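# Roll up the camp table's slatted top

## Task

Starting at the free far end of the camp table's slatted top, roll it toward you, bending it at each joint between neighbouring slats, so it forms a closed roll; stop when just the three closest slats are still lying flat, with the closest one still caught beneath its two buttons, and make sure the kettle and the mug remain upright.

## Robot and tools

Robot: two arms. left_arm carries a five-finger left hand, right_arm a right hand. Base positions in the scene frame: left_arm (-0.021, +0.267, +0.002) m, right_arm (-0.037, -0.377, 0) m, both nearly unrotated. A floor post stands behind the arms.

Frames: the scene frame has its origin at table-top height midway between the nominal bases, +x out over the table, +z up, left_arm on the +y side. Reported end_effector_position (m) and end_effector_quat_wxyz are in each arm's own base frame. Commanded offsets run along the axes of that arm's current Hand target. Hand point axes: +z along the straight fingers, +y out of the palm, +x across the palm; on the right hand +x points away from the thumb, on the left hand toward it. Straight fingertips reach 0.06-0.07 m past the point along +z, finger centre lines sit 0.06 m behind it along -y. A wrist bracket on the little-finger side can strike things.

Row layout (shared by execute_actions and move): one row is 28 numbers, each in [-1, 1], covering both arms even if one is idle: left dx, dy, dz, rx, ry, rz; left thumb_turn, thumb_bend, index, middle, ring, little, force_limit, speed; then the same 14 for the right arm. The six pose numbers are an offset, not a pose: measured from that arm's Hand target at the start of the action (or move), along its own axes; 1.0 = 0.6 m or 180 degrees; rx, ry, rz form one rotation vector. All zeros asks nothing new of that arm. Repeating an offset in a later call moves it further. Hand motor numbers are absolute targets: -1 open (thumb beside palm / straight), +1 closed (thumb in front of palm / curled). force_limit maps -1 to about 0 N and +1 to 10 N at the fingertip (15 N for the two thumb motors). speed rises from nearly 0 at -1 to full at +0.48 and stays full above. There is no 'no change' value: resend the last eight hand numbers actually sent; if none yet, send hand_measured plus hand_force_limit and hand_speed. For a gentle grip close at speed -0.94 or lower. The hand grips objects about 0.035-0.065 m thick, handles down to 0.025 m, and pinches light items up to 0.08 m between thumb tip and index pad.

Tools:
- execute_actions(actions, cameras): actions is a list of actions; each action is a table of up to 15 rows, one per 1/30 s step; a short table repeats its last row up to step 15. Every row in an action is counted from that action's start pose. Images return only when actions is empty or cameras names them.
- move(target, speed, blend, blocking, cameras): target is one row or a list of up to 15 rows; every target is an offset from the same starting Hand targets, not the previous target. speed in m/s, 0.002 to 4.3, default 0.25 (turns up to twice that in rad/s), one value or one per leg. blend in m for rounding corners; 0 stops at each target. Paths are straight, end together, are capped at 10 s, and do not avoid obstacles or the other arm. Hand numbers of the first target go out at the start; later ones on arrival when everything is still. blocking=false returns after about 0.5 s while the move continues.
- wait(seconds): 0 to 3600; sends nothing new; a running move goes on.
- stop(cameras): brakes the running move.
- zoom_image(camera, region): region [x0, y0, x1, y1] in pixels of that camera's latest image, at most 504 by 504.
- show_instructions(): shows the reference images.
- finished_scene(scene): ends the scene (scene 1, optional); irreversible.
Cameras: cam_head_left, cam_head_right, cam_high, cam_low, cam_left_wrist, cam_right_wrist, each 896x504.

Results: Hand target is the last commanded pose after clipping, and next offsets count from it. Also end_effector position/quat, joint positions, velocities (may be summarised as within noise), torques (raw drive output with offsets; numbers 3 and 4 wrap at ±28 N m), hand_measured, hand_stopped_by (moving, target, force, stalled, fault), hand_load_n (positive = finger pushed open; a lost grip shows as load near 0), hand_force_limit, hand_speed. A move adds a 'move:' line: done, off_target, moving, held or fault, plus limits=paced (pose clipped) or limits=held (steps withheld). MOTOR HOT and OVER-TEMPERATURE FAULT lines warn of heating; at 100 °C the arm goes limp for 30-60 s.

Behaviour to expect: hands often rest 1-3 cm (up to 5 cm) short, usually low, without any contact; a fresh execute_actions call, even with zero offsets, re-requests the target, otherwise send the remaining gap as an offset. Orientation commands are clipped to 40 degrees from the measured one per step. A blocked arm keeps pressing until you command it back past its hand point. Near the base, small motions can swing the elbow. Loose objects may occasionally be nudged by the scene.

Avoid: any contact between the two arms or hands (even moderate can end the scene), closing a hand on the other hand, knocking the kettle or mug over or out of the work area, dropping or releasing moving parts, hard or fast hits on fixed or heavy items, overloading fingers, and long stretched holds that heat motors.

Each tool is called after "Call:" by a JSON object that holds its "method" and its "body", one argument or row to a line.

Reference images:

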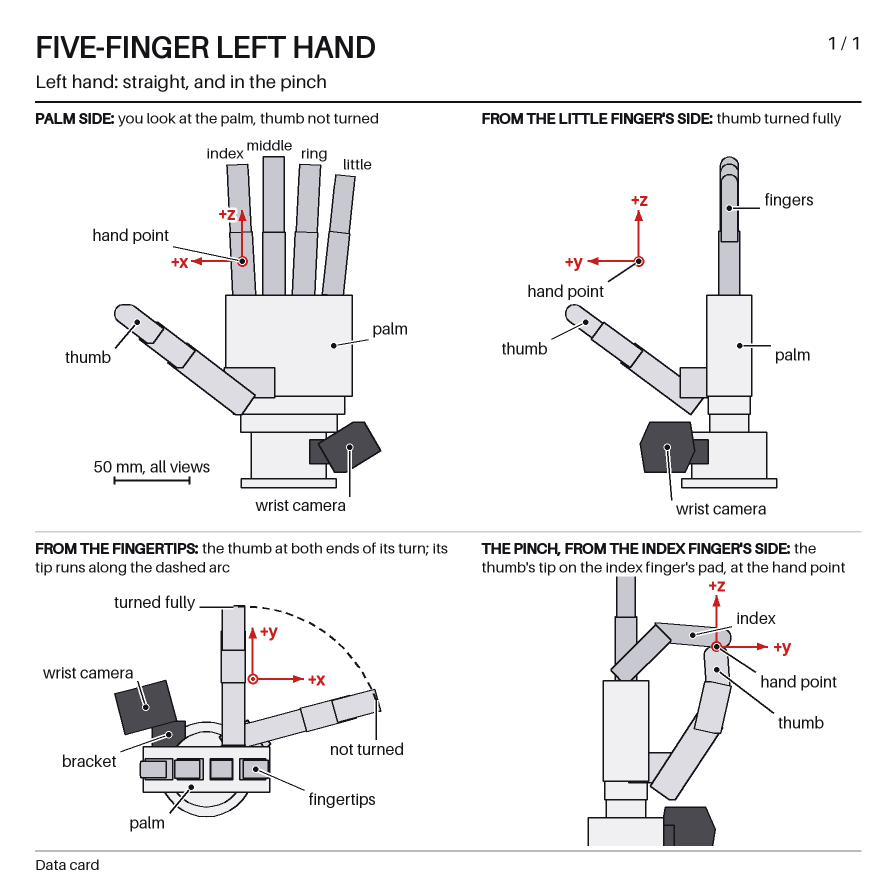

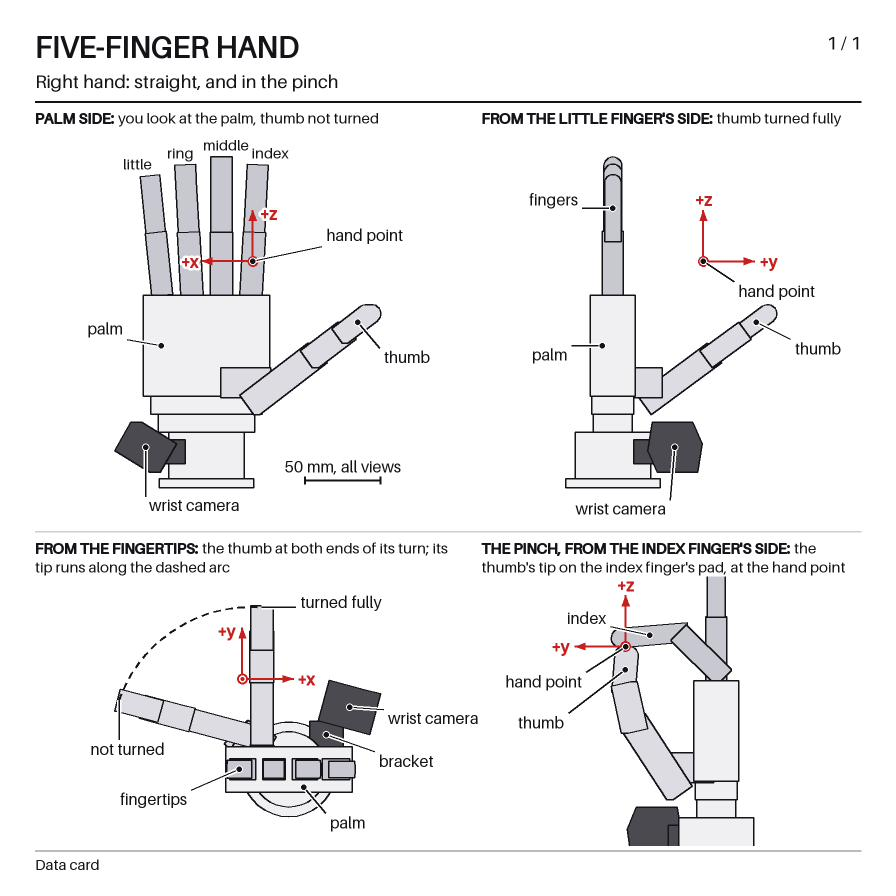

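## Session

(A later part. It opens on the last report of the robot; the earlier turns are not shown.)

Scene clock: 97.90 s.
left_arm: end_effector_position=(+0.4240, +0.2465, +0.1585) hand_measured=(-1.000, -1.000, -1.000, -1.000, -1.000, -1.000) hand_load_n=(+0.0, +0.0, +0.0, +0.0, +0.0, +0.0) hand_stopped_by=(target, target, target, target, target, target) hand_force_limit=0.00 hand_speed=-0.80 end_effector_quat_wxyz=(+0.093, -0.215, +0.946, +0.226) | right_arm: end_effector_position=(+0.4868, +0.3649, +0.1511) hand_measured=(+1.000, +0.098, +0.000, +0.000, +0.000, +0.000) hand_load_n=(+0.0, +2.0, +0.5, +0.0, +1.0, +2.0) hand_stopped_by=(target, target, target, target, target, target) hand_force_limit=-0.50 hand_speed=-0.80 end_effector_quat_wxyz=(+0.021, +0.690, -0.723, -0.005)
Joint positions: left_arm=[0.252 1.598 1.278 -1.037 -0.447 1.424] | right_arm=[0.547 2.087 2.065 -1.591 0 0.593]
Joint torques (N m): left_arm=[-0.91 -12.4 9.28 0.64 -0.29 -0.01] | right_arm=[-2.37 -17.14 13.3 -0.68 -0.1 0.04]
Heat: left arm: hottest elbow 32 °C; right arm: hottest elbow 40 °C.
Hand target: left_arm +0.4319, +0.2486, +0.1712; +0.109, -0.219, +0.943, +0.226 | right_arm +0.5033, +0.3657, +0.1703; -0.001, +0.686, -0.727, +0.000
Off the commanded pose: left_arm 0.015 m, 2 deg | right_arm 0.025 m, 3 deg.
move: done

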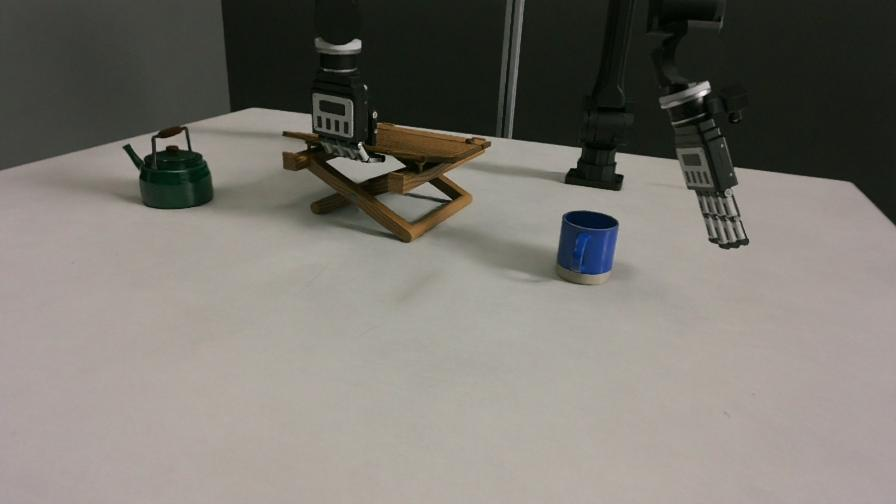

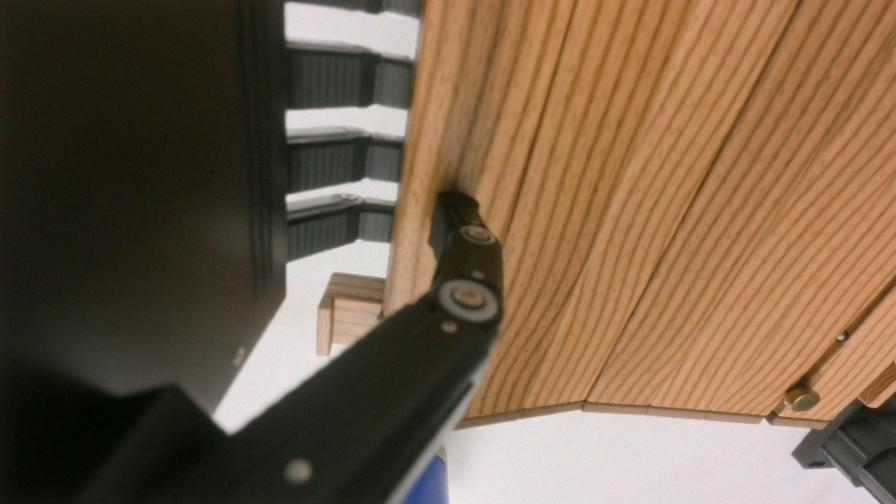

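Call:
{"method": "move", "body": {
  "target": [
    [-0.0914,0.1135,-0.2623,0,0,0,-1,-1,-1,-1,-1,-1,0,-0.8, 0,0,0,0,0,0,1,0.1,0,0,0,0,-0.5,-0.8],
    [0.2255,-0.4332,-0.5313,0.5008,0.1679,0.1402,-1,-1,-1,-1,-1,-1,0,-0.8, 0,0,0,0,0,0,1,0.1,0,0,0,0,-0.5,-0.8]
  ],
  "cameras": ["all"],
  "speed": 0.3,
  "blend": 0.05
}}

Scene clock: 106.33 s.
left_arm: end_effector_position=(+0.3994, -0.1585, +0.3097) hand_measured=(-1.000, -1.000, -1.000, -1.000, -1.000, -1.000) hand_load_n=(+0.0, +0.0, +0.0, -0.5, +0.0, +0.0) hand_stopped_by=(target, target, target, target, target, target) hand_force_limit=0.00 hand_speed=-0.80 end_effector_quat_wxyz=(-0.010, +0.044, +0.848, -0.529) | right_arm: end_effector_position=(+0.4868, +0.3649, +0.1511) hand_measured=(+1.000, +0.098, +0.000, +0.000, +0.000, +0.000) hand_load_n=(+0.0, +2.0, +0.0, +0.0, +1.5, +2.5) hand_stopped_by=(target, target, target, target, target, target) hand_force_limit=-0.50 hand_speed=-0.80 end_effector_quat_wxyz=(+0.021, +0.690, -0.723, -0.005)
Joint positions: left_arm=[-0.03 1.5 1.529 -1.681 1.112 1.695] | right_arm=[0.547 2.087 2.065 -1.591 0 0.593]
Joint torques (N m): left_arm=[-1.26 -9.82 7.82 -0.25 0.82 0.08] | right_arm=[-2.08 -17.08 13.18 -0.66 -0.1 0.03]
Heat: left arm: hottest elbow 33 °C; right arm: hottest elbow 42 °C.
Hand target: left_arm +0.3989, -0.1602, +0.3100; -0.040, +0.063, +0.841, -0.536 | right_arm +0.5033, +0.3657, +0.1703; -0.001, +0.686, -0.727, +0.000
Off the commanded pose: left_arm 0.002 m, 4 deg | right_arm 0.025 m, 3 deg.
joint sent to its limit (left arm) — joint 4 (wrist pitch), lower limit. The joint targets are off in orientation, not in position.
move: off_target (left_arm)

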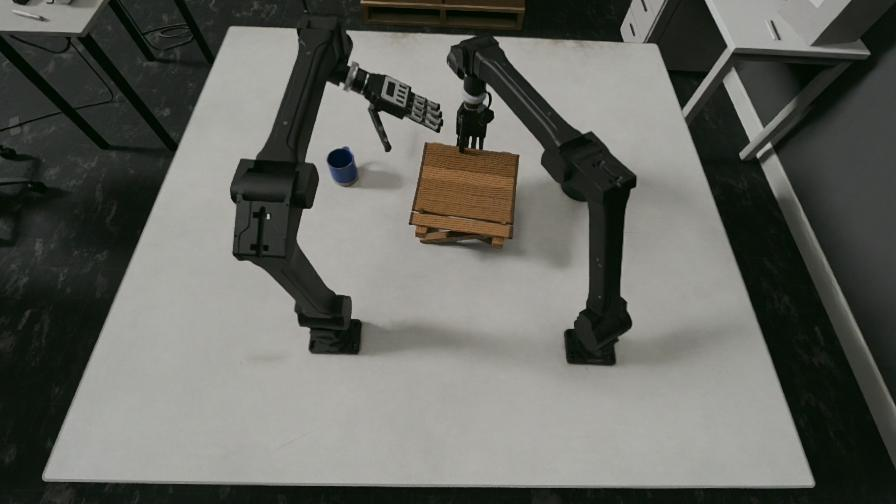

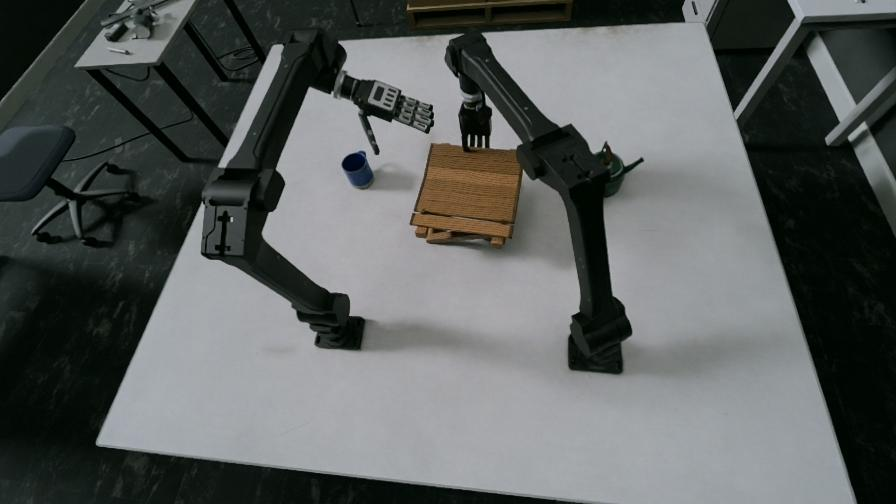

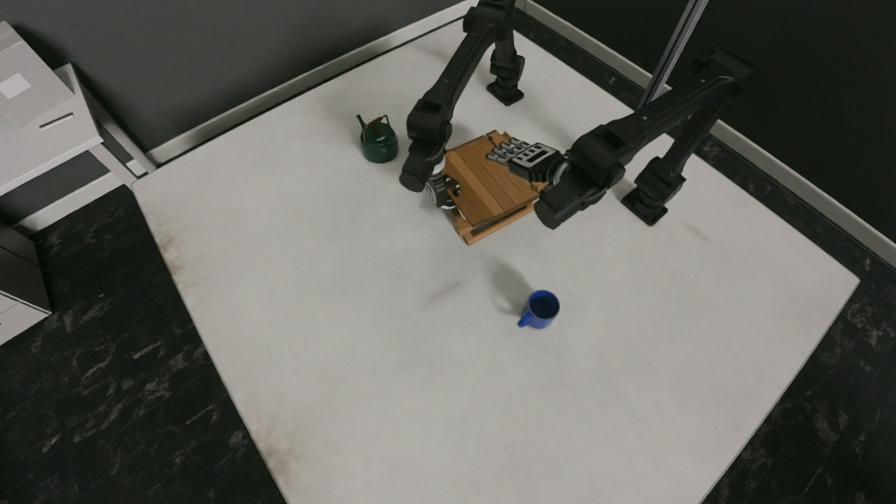

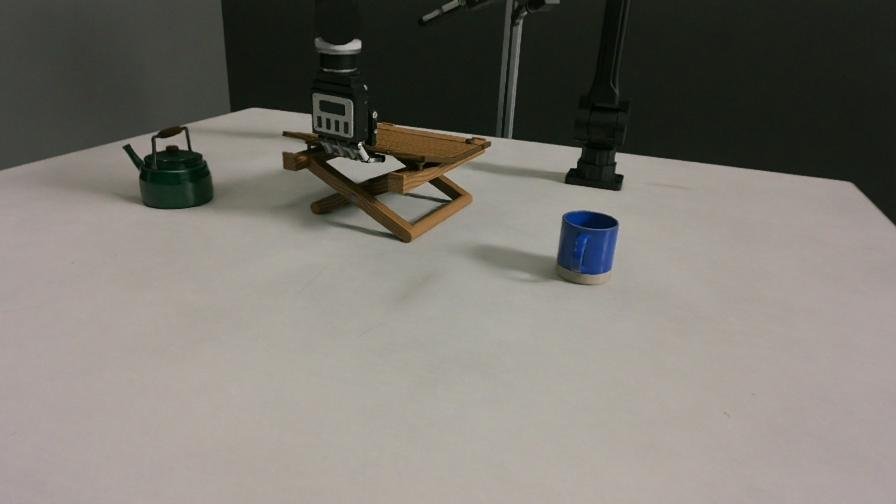

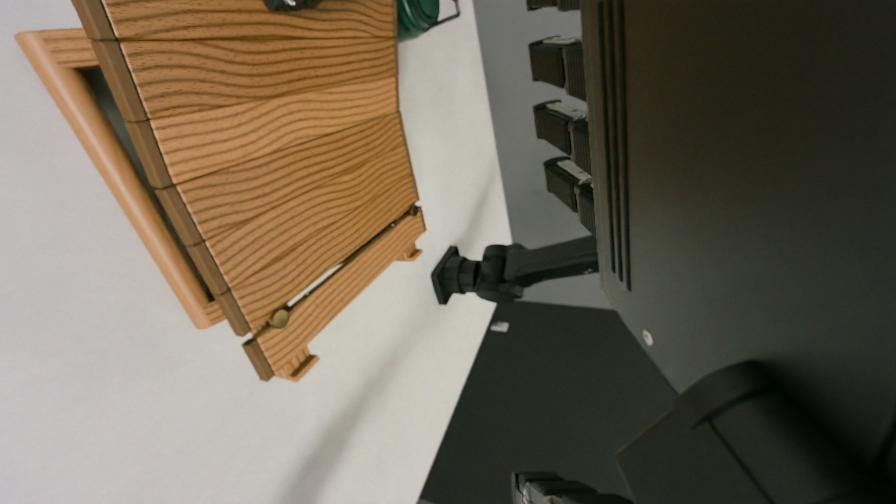

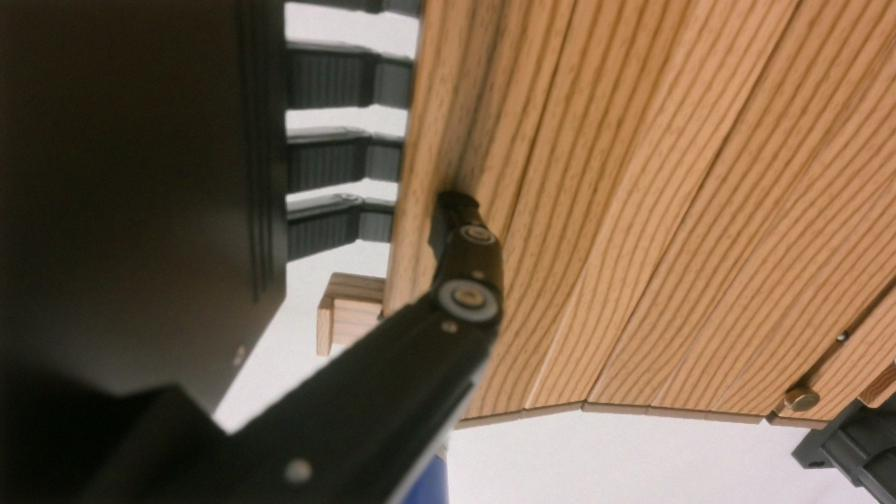

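Call:
{"method": "move", "body": {
  "target": [0.0074,0.2398,0.0575,0,0,0,-1,-1,-1,-1,-1,-1,0,-0.8, 0,0,0,0,0,0,1,0.1,0,0,0,0,-0.5,-0.8],
  "cameras": ["all"],
  "speed": 0.15
}}

Call:
{"method": "zoom_image", "body": {
  "camera": "cam_low",
  "region": [280, 60, 540, 220]
}}

Scene clock: 112.83 s.
left_arm: end_effector_position=(+0.3932, -0.1334, +0.1669) hand_measured=(-1.000, -1.000, -1.000, -1.000, -1.000, -1.000) hand_load_n=(+0.0, +0.0, +0.0, +0.0, +0.0, +0.0) hand_stopped_by=(target, target, target, target, target, target) hand_force_limit=0.00 hand_speed=-0.80 end_effector_quat_wxyz=(-0.049, +0.058, +0.841, -0.536) | right_arm: end_effector_position=(+0.4868, +0.3649, +0.1511) hand_measured=(+1.000, +0.098, +0.000, +0.000, +0.000, +0.000) hand_load_n=(+0.0, +2.0, +0.0, +0.0, +1.0, +2.5) hand_stopped_by=(target, target, target, target, target, target) hand_force_limit=-0.50 hand_speed=-0.80 end_effector_quat_wxyz=(+0.021, +0.690, -0.723, -0.005)
Joint positions: left_arm=[0.025 1.647 1.294 -1.598 1.101 1.969] | right_arm=[0.547 2.087 2.065 -1.591 0 0.593]
Joint torques (N m): left_arm=[-0.03 -10.81 7.04 0.16 0.56 0.1] | right_arm=[-2.14 -17.14 13.24 -0.7 -0.11 0.03]
Heat: left arm: hottest elbow 33 °C; right arm: hottest elbow 43 °C.
Hand target: left_arm +0.3989, -0.1303, +0.1651; -0.040, +0.063, +0.841, -0.536 | right_arm +0.5033, +0.3657, +0.1703; -0.001, +0.686, -0.727, +0.000
Off the commanded pose: left_arm 0.007 m, 1 deg | right_arm 0.025 m, 3 deg.
move: done

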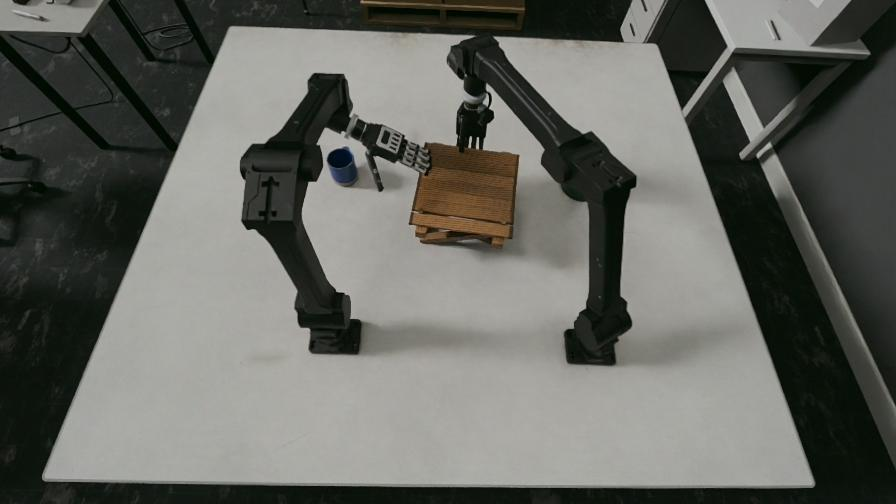

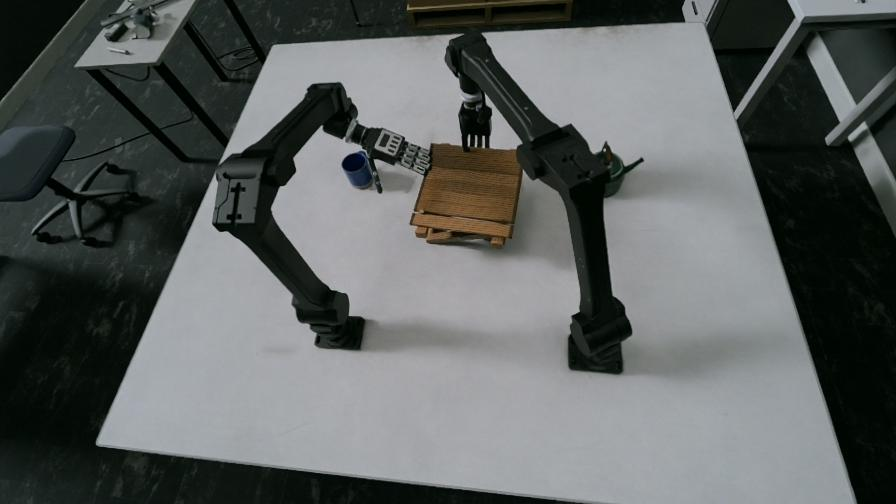

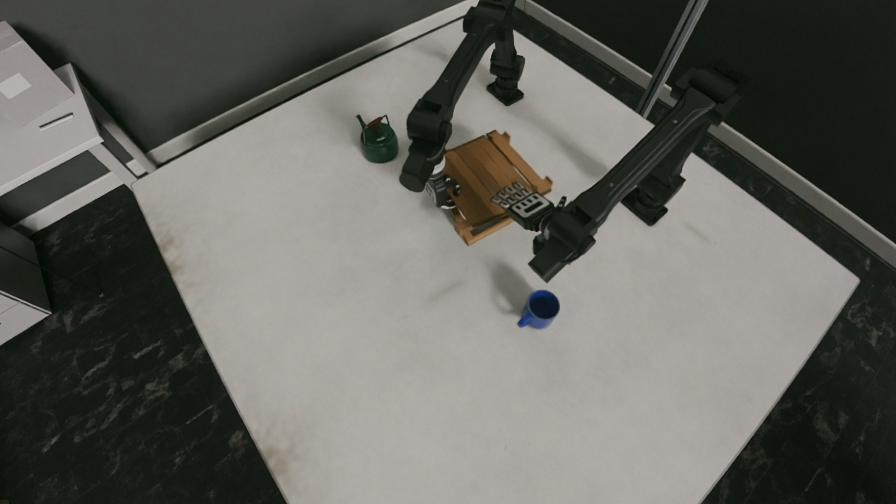

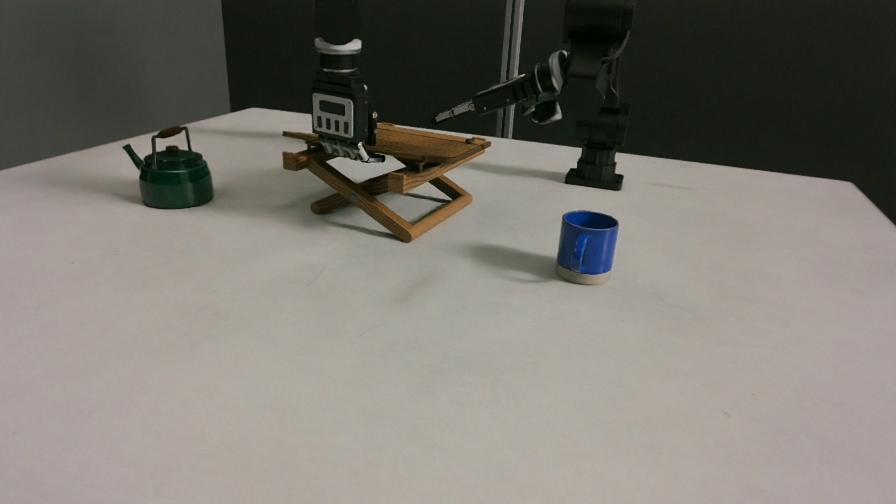

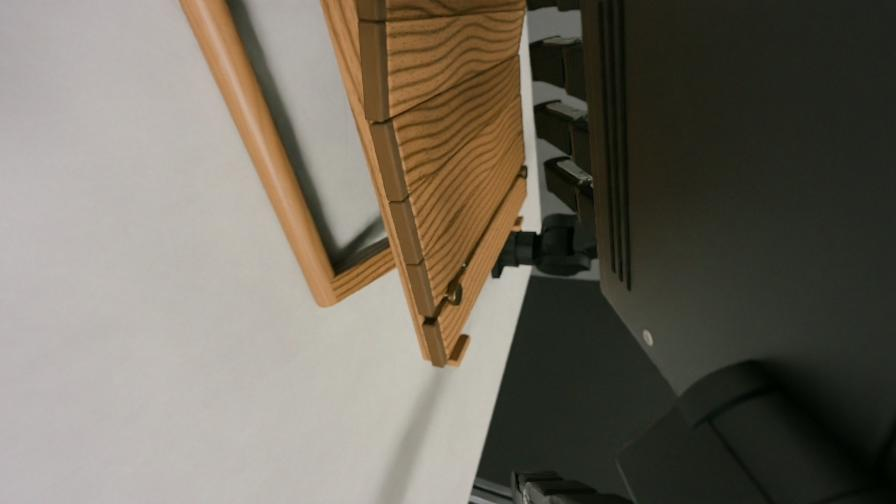

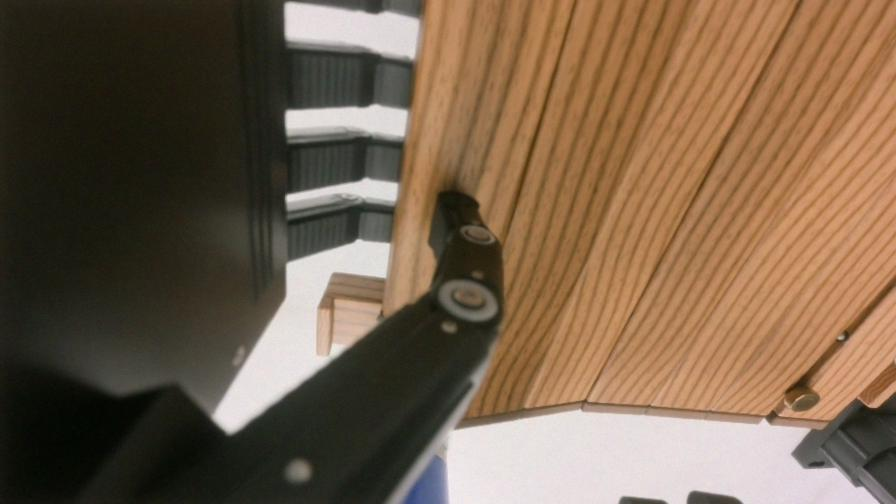

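Scaled by 1.938 from the camera's image (finer frame: 1280x720).

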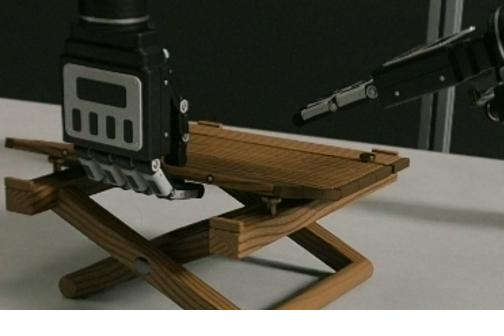

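Call:
{"method": "move", "body": {
  "target": [-0.0157,-0.0475,0.0525,0,0,0,-1,-1,-1,-1,-1,-1,0,-0.8, 0,0,0,0,0,0,1,0.1,0,0,0,0,-0.5,-0.8],
  "cameras": ["cam_head_left","cam_low","cam_left_wrist","cam_high"],
  "speed": 0.1
}}

Call:
{"method": "zoom_image", "body": {
  "camera": "cam_low",
  "region": [280, 60, 540, 220]
}}

Scene clock: 115.10 s.
left_arm: end_effector_position=(+0.3995, -0.1710, +0.1654) hand_measured=(-1.000, -1.000, -1.000, -1.000, -1.000, -1.000) hand_load_n=(-0.5, +0.0, +0.0, +0.0, +0.0, +0.0) hand_stopped_by=(target, target, target, target, target, target) hand_force_limit=0.00 hand_speed=-0.80 end_effector_quat_wxyz=(-0.056, +0.056, +0.841, -0.536) | right_arm: end_effector_position=(+0.4868, +0.3649, +0.1511) hand_measured=(+1.000, +0.098, +0.000, +0.000, +0.000, +0.000) hand_load_n=(+0.0, +2.0, +0.0, +0.0, +1.5, +2.0) hand_stopped_by=(target, target, target, target, target, target) hand_force_limit=-0.50 hand_speed=-0.80 end_effector_quat_wxyz=(+0.021, +0.690, -0.723, -0.005)
Joint positions: left_arm=[-0.058 1.644 1.294 -1.458 1.124 1.795] | right_arm=[0.547 2.087 2.065 -1.591 0 0.593]
Joint torques (N m): left_arm=[-0.97 -13.57 7.23 0.4 0.71 -0.11] | right_arm=[-2.02 -17.08 13.3 -0.66 -0.09 0.03]
Heat: left arm: hottest elbow 33 °C; right arm: hottest elbow 43 °C.
Hand target: left_arm +0.4022, -0.1718, +0.1775; -0.040, +0.063, +0.841, -0.536 | right_arm +0.5033, +0.3657, +0.1703; -0.001, +0.686, -0.727, +0.000
Off the commanded pose: left_arm 0.012 m, 2 deg | right_arm 0.025 m, 3 deg.
move: off_target (left_arm)
Images, in order (width x height): cam_head_left 896x504, cam_high 896x504, cam_low 896x504, cam_left_wrist 896x504.

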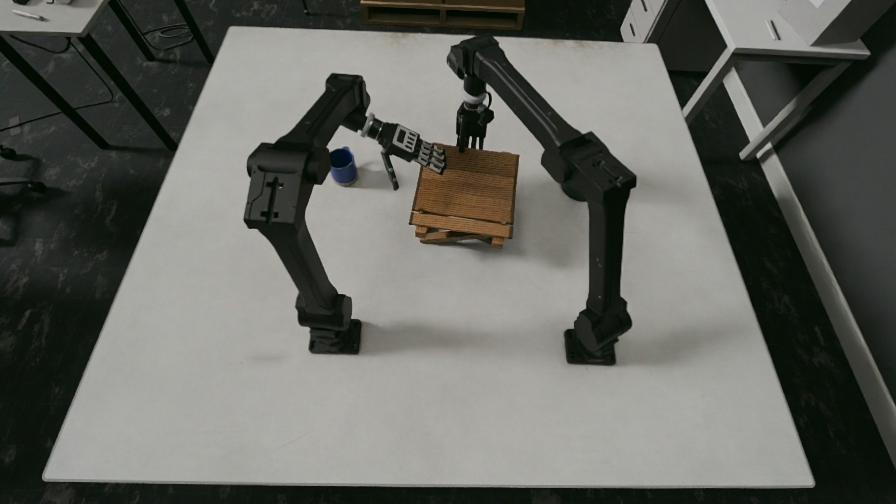

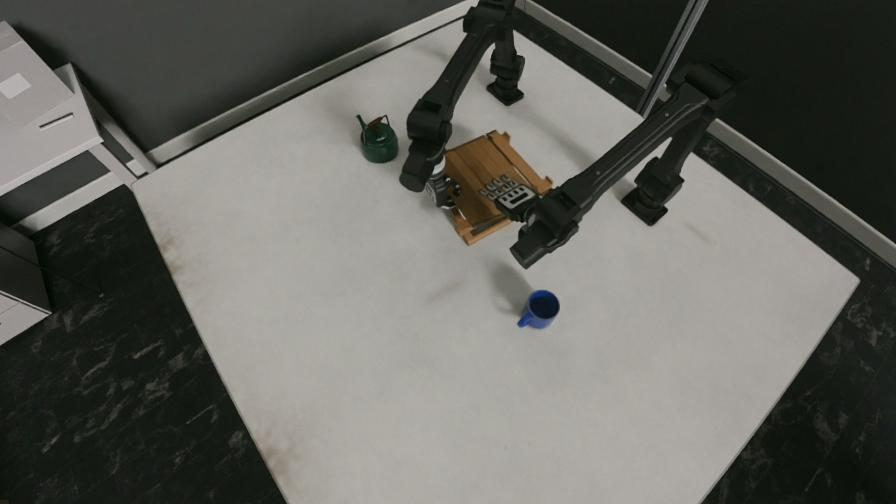

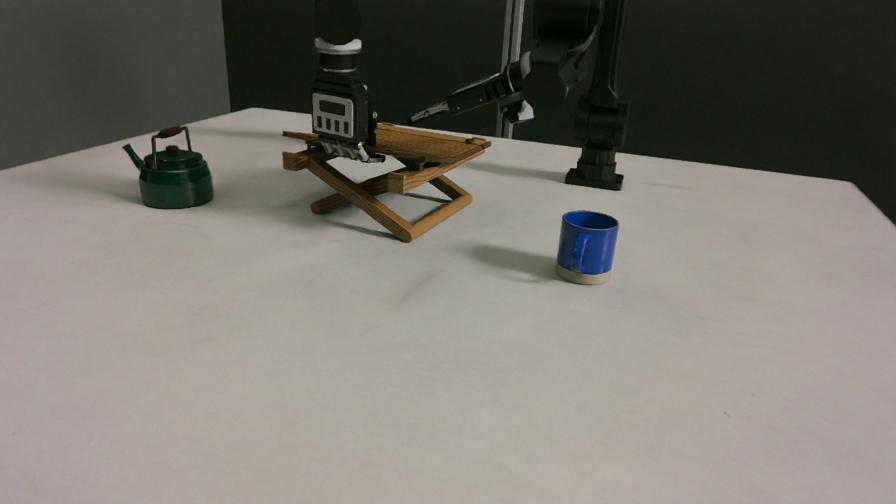

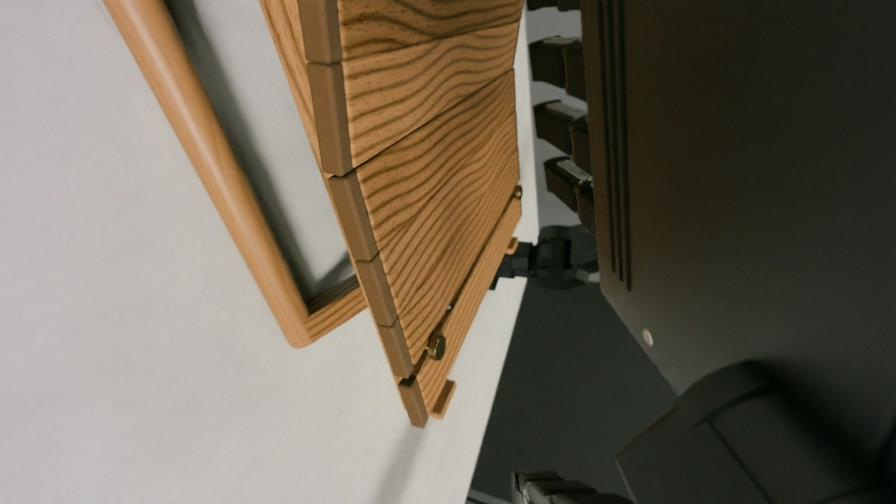

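Scaled by 1.938 from the camera's image (finer frame: 1280x720).

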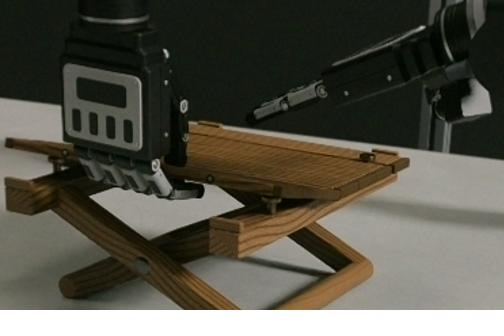

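Call:
{"method": "move", "body": {
  "target": [0,0.0945,-0.0155,0,0,0,-1,-1,-1,-1,-1,-1,0,-0.8, 0,0,0,0,0,0,1,0.1,0,0,0,0,-0.5,-0.8],
  "cameras": ["cam_head_left","cam_low","cam_left_wrist"],
  "speed": 0.1
}}

Call:
{"method": "zoom_image", "body": {
  "camera": "cam_low",
  "region": [280, 60, 540, 220]
}}

Call:
{"method": "zoom_image", "body": {
  "camera": "cam_head_left",
  "region": [360, 100, 560, 250]
}}

Scene clock: 117.37 s.
left_arm: end_effector_position=(+0.4054, -0.1418, +0.1311) hand_measured=(-1.000, -1.000, -1.000, -1.000, -1.000, -1.000) hand_load_n=(+0.0, +0.0, +0.0, +0.0, +0.0, +0.0) hand_stopped_by=(target, target, target, target, target, target) hand_force_limit=0.00 hand_speed=-0.80 end_effector_quat_wxyz=(-0.040, +0.062, +0.841, -0.536) | right_arm: end_effector_position=(+0.4868, +0.3649, +0.1511) hand_measured=(+1.000, +0.098, +0.000, +0.000, +0.000, +0.000) hand_load_n=(+0.0, +2.0, +0.0, +0.0, +1.5, +2.0) hand_stopped_by=(target, target, target, target, target, target) hand_force_limit=-0.50 hand_speed=-0.80 end_effector_quat_wxyz=(+0.021, +0.690, -0.723, -0.005)
Joint positions: left_arm=[0.006 1.692 1.259 -1.458 1.109 1.925] | right_arm=[0.547 2.087 2.065 -1.591 0 0.593]
Joint torques (N m): left_arm=[-0.03 -11.11 6.83 -0.38 0.57 0.09] | right_arm=[-2.08 -17.08 13.19 -0.68 -0.09 0.02]
Heat: left arm: hottest elbow 33 °C; right arm: hottest elbow 43 °C.
Hand target: left_arm +0.4069, -0.1397, +0.1300; -0.040, +0.063, +0.841, -0.536 | right_arm +0.5033, +0.3657, +0.1703; -0.001, +0.686, -0.727, +0.000
Off the commanded pose: left_arm 0.003 m, 0 deg | right_arm 0.025 m, 3 deg.
move: done

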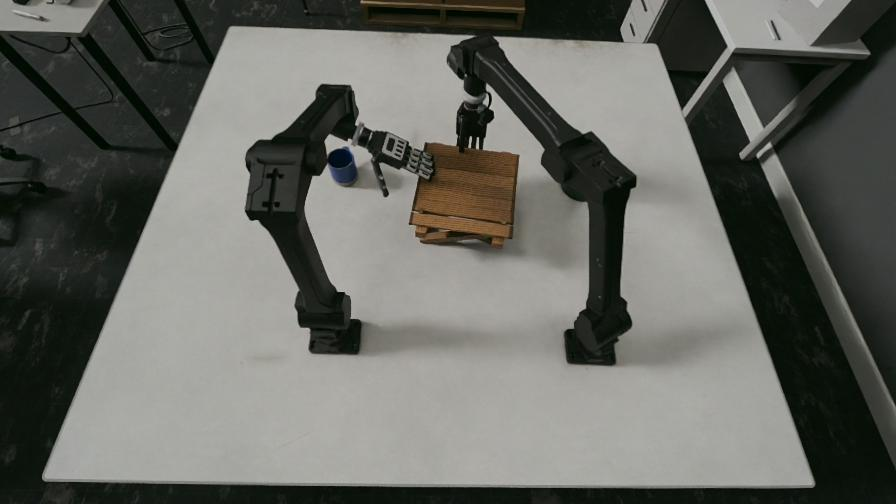

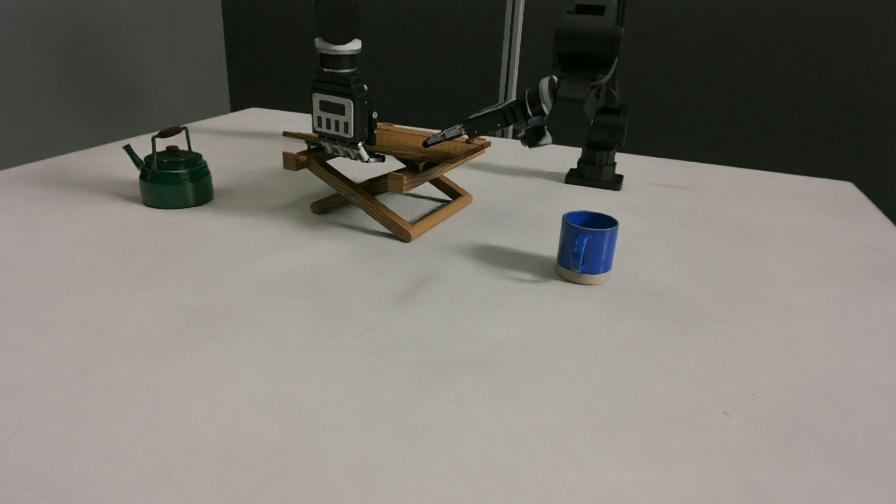

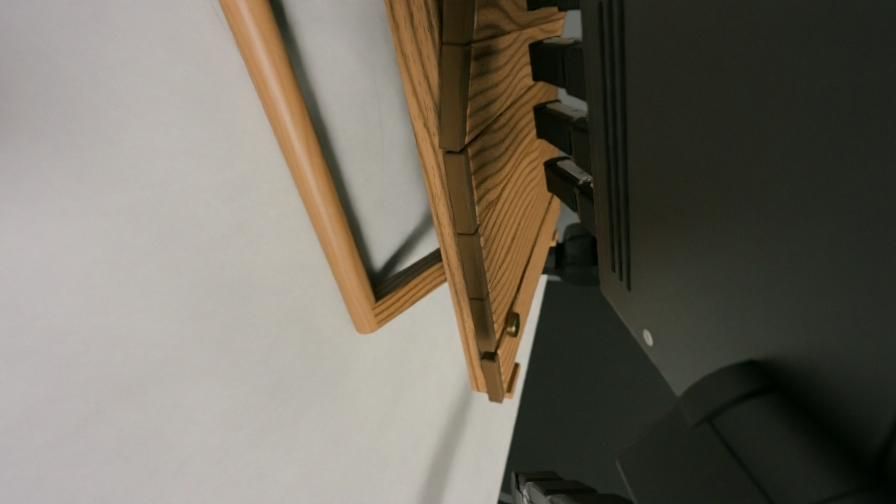

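Scaled by 1.938 from the camera's image (finer frame: 1280x720).

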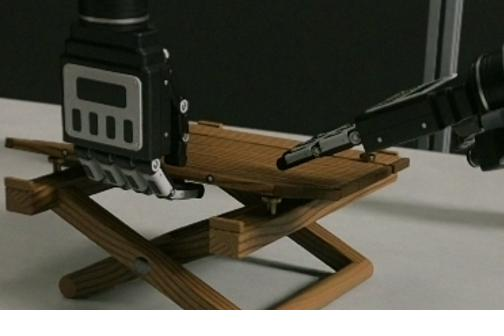

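Scaled by 2.520 from the camera's image (finer frame: 1280x720).

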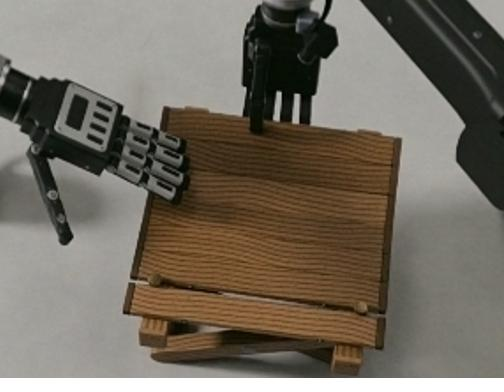

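Call:
{"method": "move", "body": {
  "target": [0,0.030,0.0141,0,0,0,-1,-1,-1,-1,-1,-1,0,-0.8, 0,0,0,0,0,0,1,0.1,0,0,0,0,-0.5,-0.8],
  "cameras": ["cam_head_left","cam_low","cam_left_wrist"],
  "speed": 0.05
}}

Call:
{"method": "zoom_image", "body": {
  "camera": "cam_low",
  "region": [280, 60, 540, 220]
}}

Scene clock: 119.10 s.
left_arm: end_effector_position=(+0.4034, -0.1424, +0.1184) hand_measured=(-1.000, -1.000, -1.000, -1.000, -1.000, -1.000) hand_load_n=(+0.0, +0.0, +0.0, +0.5, +0.0, +0.0) hand_stopped_by=(target, target, target, target, target, target) hand_force_limit=0.00 hand_speed=-0.80 end_effector_quat_wxyz=(-0.043, +0.062, +0.840, -0.538) | right_arm: end_effector_position=(+0.4868, +0.3649, +0.1509) hand_measured=(+1.000, +0.098, +0.000, +0.000, +0.000, +0.000) hand_load_n=(+0.0, +2.0, +0.5, +0.0, +1.5, +2.0) hand_stopped_by=(target, target, target, target, target, target) hand_force_limit=-0.50 hand_speed=-0.80 end_effector_quat_wxyz=(+0.021, +0.690, -0.723, -0.005)
Joint positions: left_arm=[0.006 1.707 1.238 -1.434 1.113 1.932] | right_arm=[0.547 2.088 2.065 -1.591 0 0.593]
Joint torques (N m): left_arm=[-0.5 -10.46 6.19 0.44 0.44 0.04] | right_arm=[-1.96 -17.03 13.24 -0.65 -0.09 0.04]
Heat: left arm: hottest elbow 33 °C; right arm: hottest elbow 43 °C.
Hand target: left_arm +0.4069, -0.1398, +0.1102; -0.040, +0.063, +0.841, -0.536 | right_arm +0.5033, +0.3657, +0.1701; -0.001, +0.686, -0.727, +0.000
Off the commanded pose: left_arm 0.009 m, 0 deg | right_arm 0.025 m, 3 deg.
move: done

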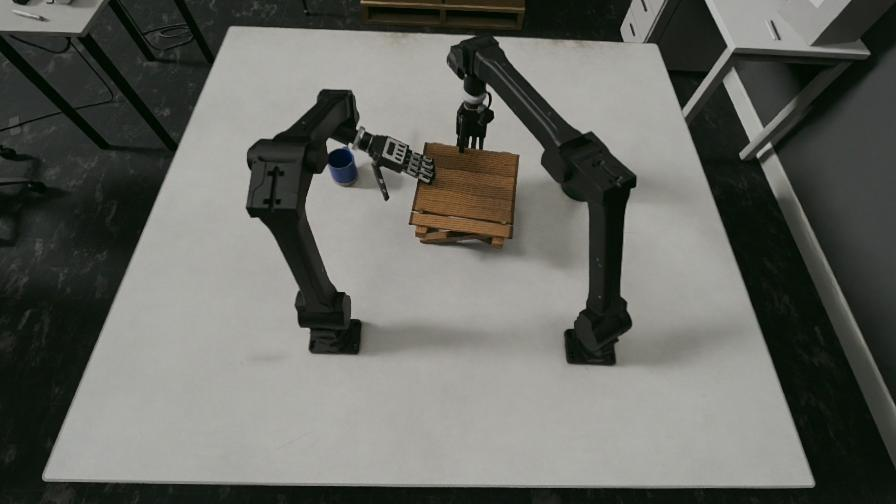

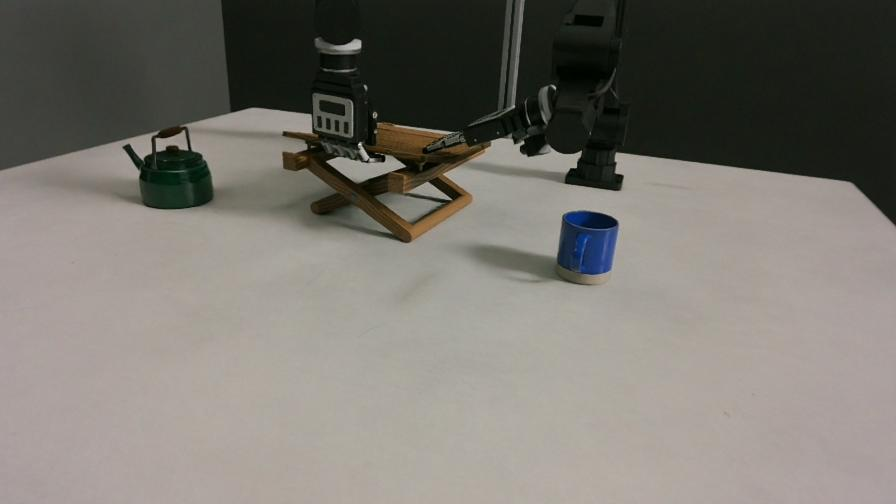

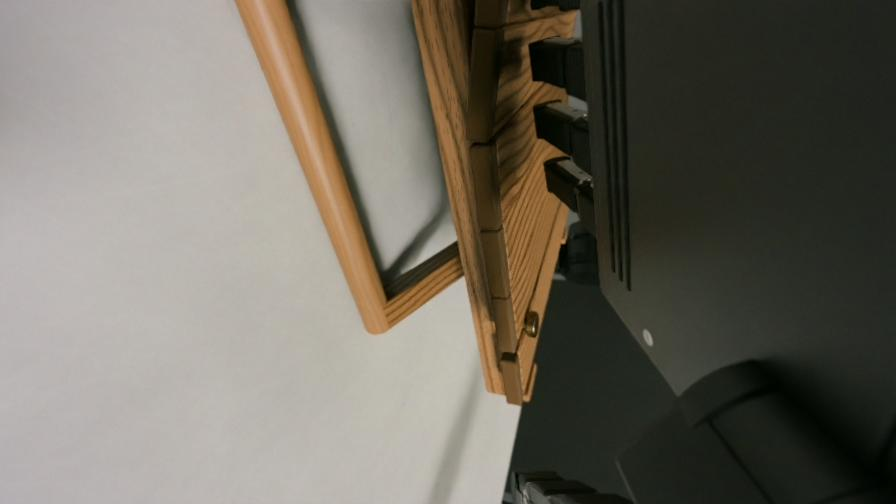

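Scaled by 1.938 from the camera's image (finer frame: 1280x720).

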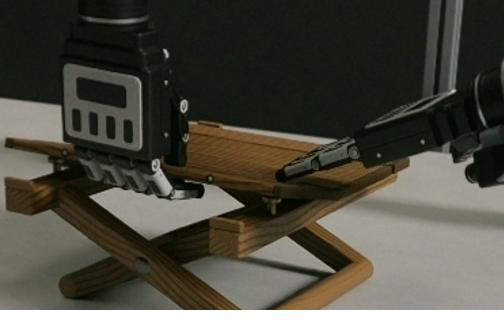

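Call:
{"method": "move", "body": {
  "target": [
    [0,0.018,0.0085,0,0,0,-1,-1,-1,-1,-1,-1,0,-0.8, 0,0,0,0,0,0,1,0.1,0,0,0,0,-0.5,-0.8],
    [0,0.018,0.0085,0,0,0,-1,-1,-1,-1,-1,-1,0,-0.8, 0,0,0.0133,0.111,0,0,1,0.1,0,0,0,0,-0.5,-0.8]
  ],
  "cameras": ["cam_head_left","cam_low","cam_right_wrist"],
  "speed": 0.1
}}

Call:
{"method": "zoom_image", "body": {
  "camera": "cam_low",
  "region": [280, 60, 540, 220]
}}

Scene clock: 123.50 s.
left_arm: end_effector_position=(+0.4070, -0.1436, +0.1145) hand_measured=(-1.000, -1.000, -1.000, -1.000, -1.000, -1.000) hand_load_n=(-0.5, +0.0, +0.0, +0.0, +0.0, +0.0) hand_stopped_by=(target, target, target, target, target, target) hand_force_limit=0.00 hand_speed=-0.80 end_effector_quat_wxyz=(-0.030, +0.070, +0.837, -0.541) | right_arm: end_effector_position=(+0.5046, +0.3582, +0.1507) hand_measured=(+1.000, +0.098, +0.000, +0.000, +0.000, +0.000) hand_load_n=(+0.0, +0.0, +0.0, +0.0, +0.0, +0.0) hand_stopped_by=(target, target, target, target, target, target) hand_force_limit=-0.50 hand_speed=-0.80 end_effector_quat_wxyz=(-0.103, +0.677, -0.718, +0.122)
Joint positions: left_arm=[0.007 1.707 1.228 -1.403 1.123 1.941] | right_arm=[0.587 1.878 1.761 -1.205 0.204 0.62]
Joint torques (N m): left_arm=[-0.56 -9.35 5.78 0.42 0.11 -0.06] | right_arm=[-0.32 -16.97 8.94 0.62 0.36 0.11]
Heat: left arm: hottest elbow 33 °C; right arm: hottest elbow 43 °C.
Hand target: left_arm +0.4070, -0.1399, +0.0983; -0.040, +0.063, +0.841, -0.536 | right_arm +0.5033, +0.3658, +0.1623; -0.120, +0.676, -0.716, +0.126
Off the commanded pose: left_arm 0.017 m, 2 deg | right_arm 0.014 m, 2 deg.
move: off_target (left_arm, right_arm)

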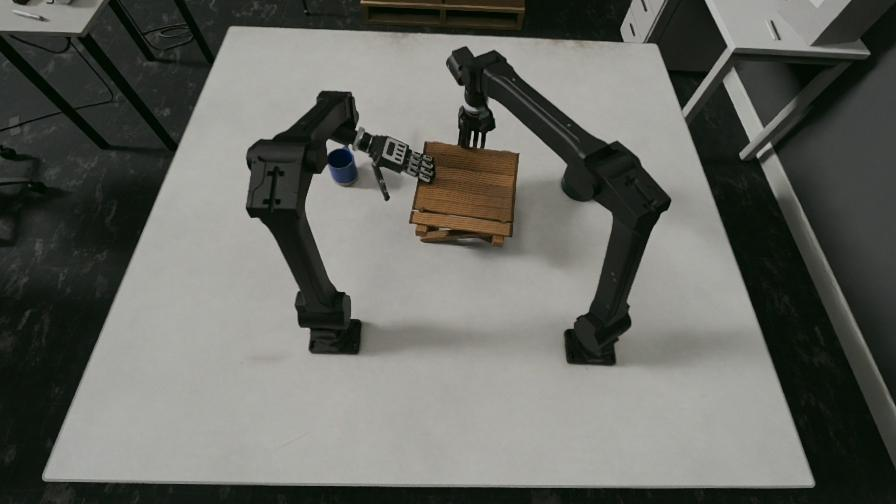

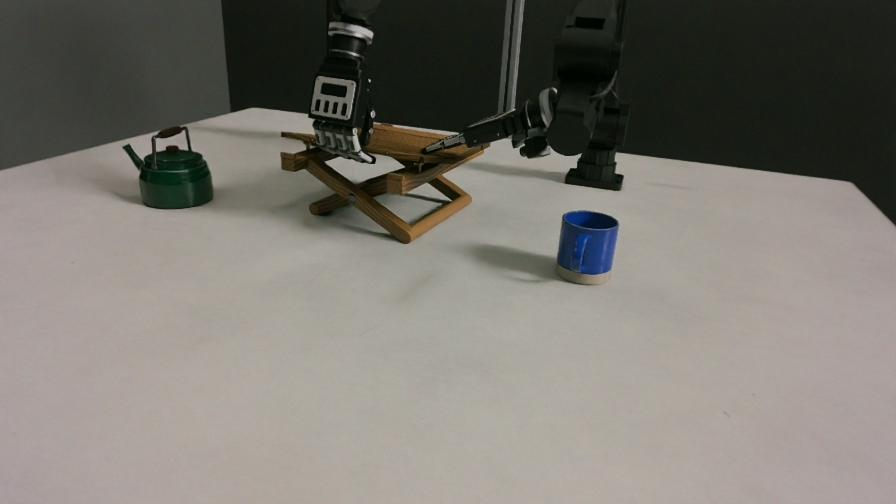

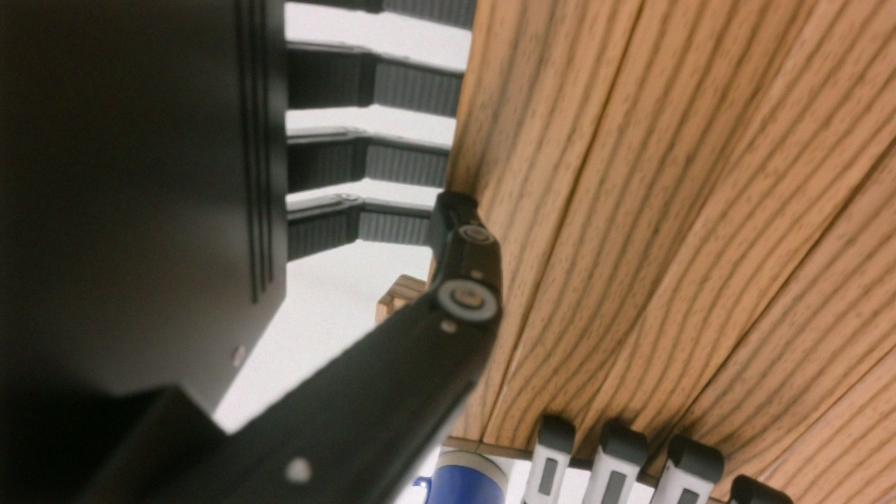

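Scaled by 1.938 from the camera's image (finer frame: 1280x720).

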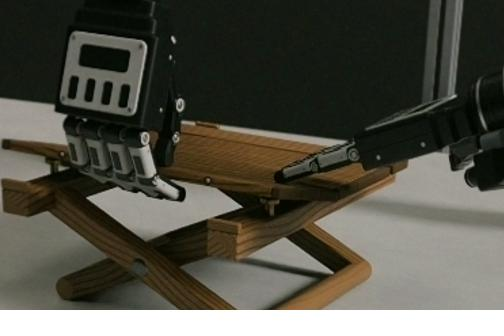

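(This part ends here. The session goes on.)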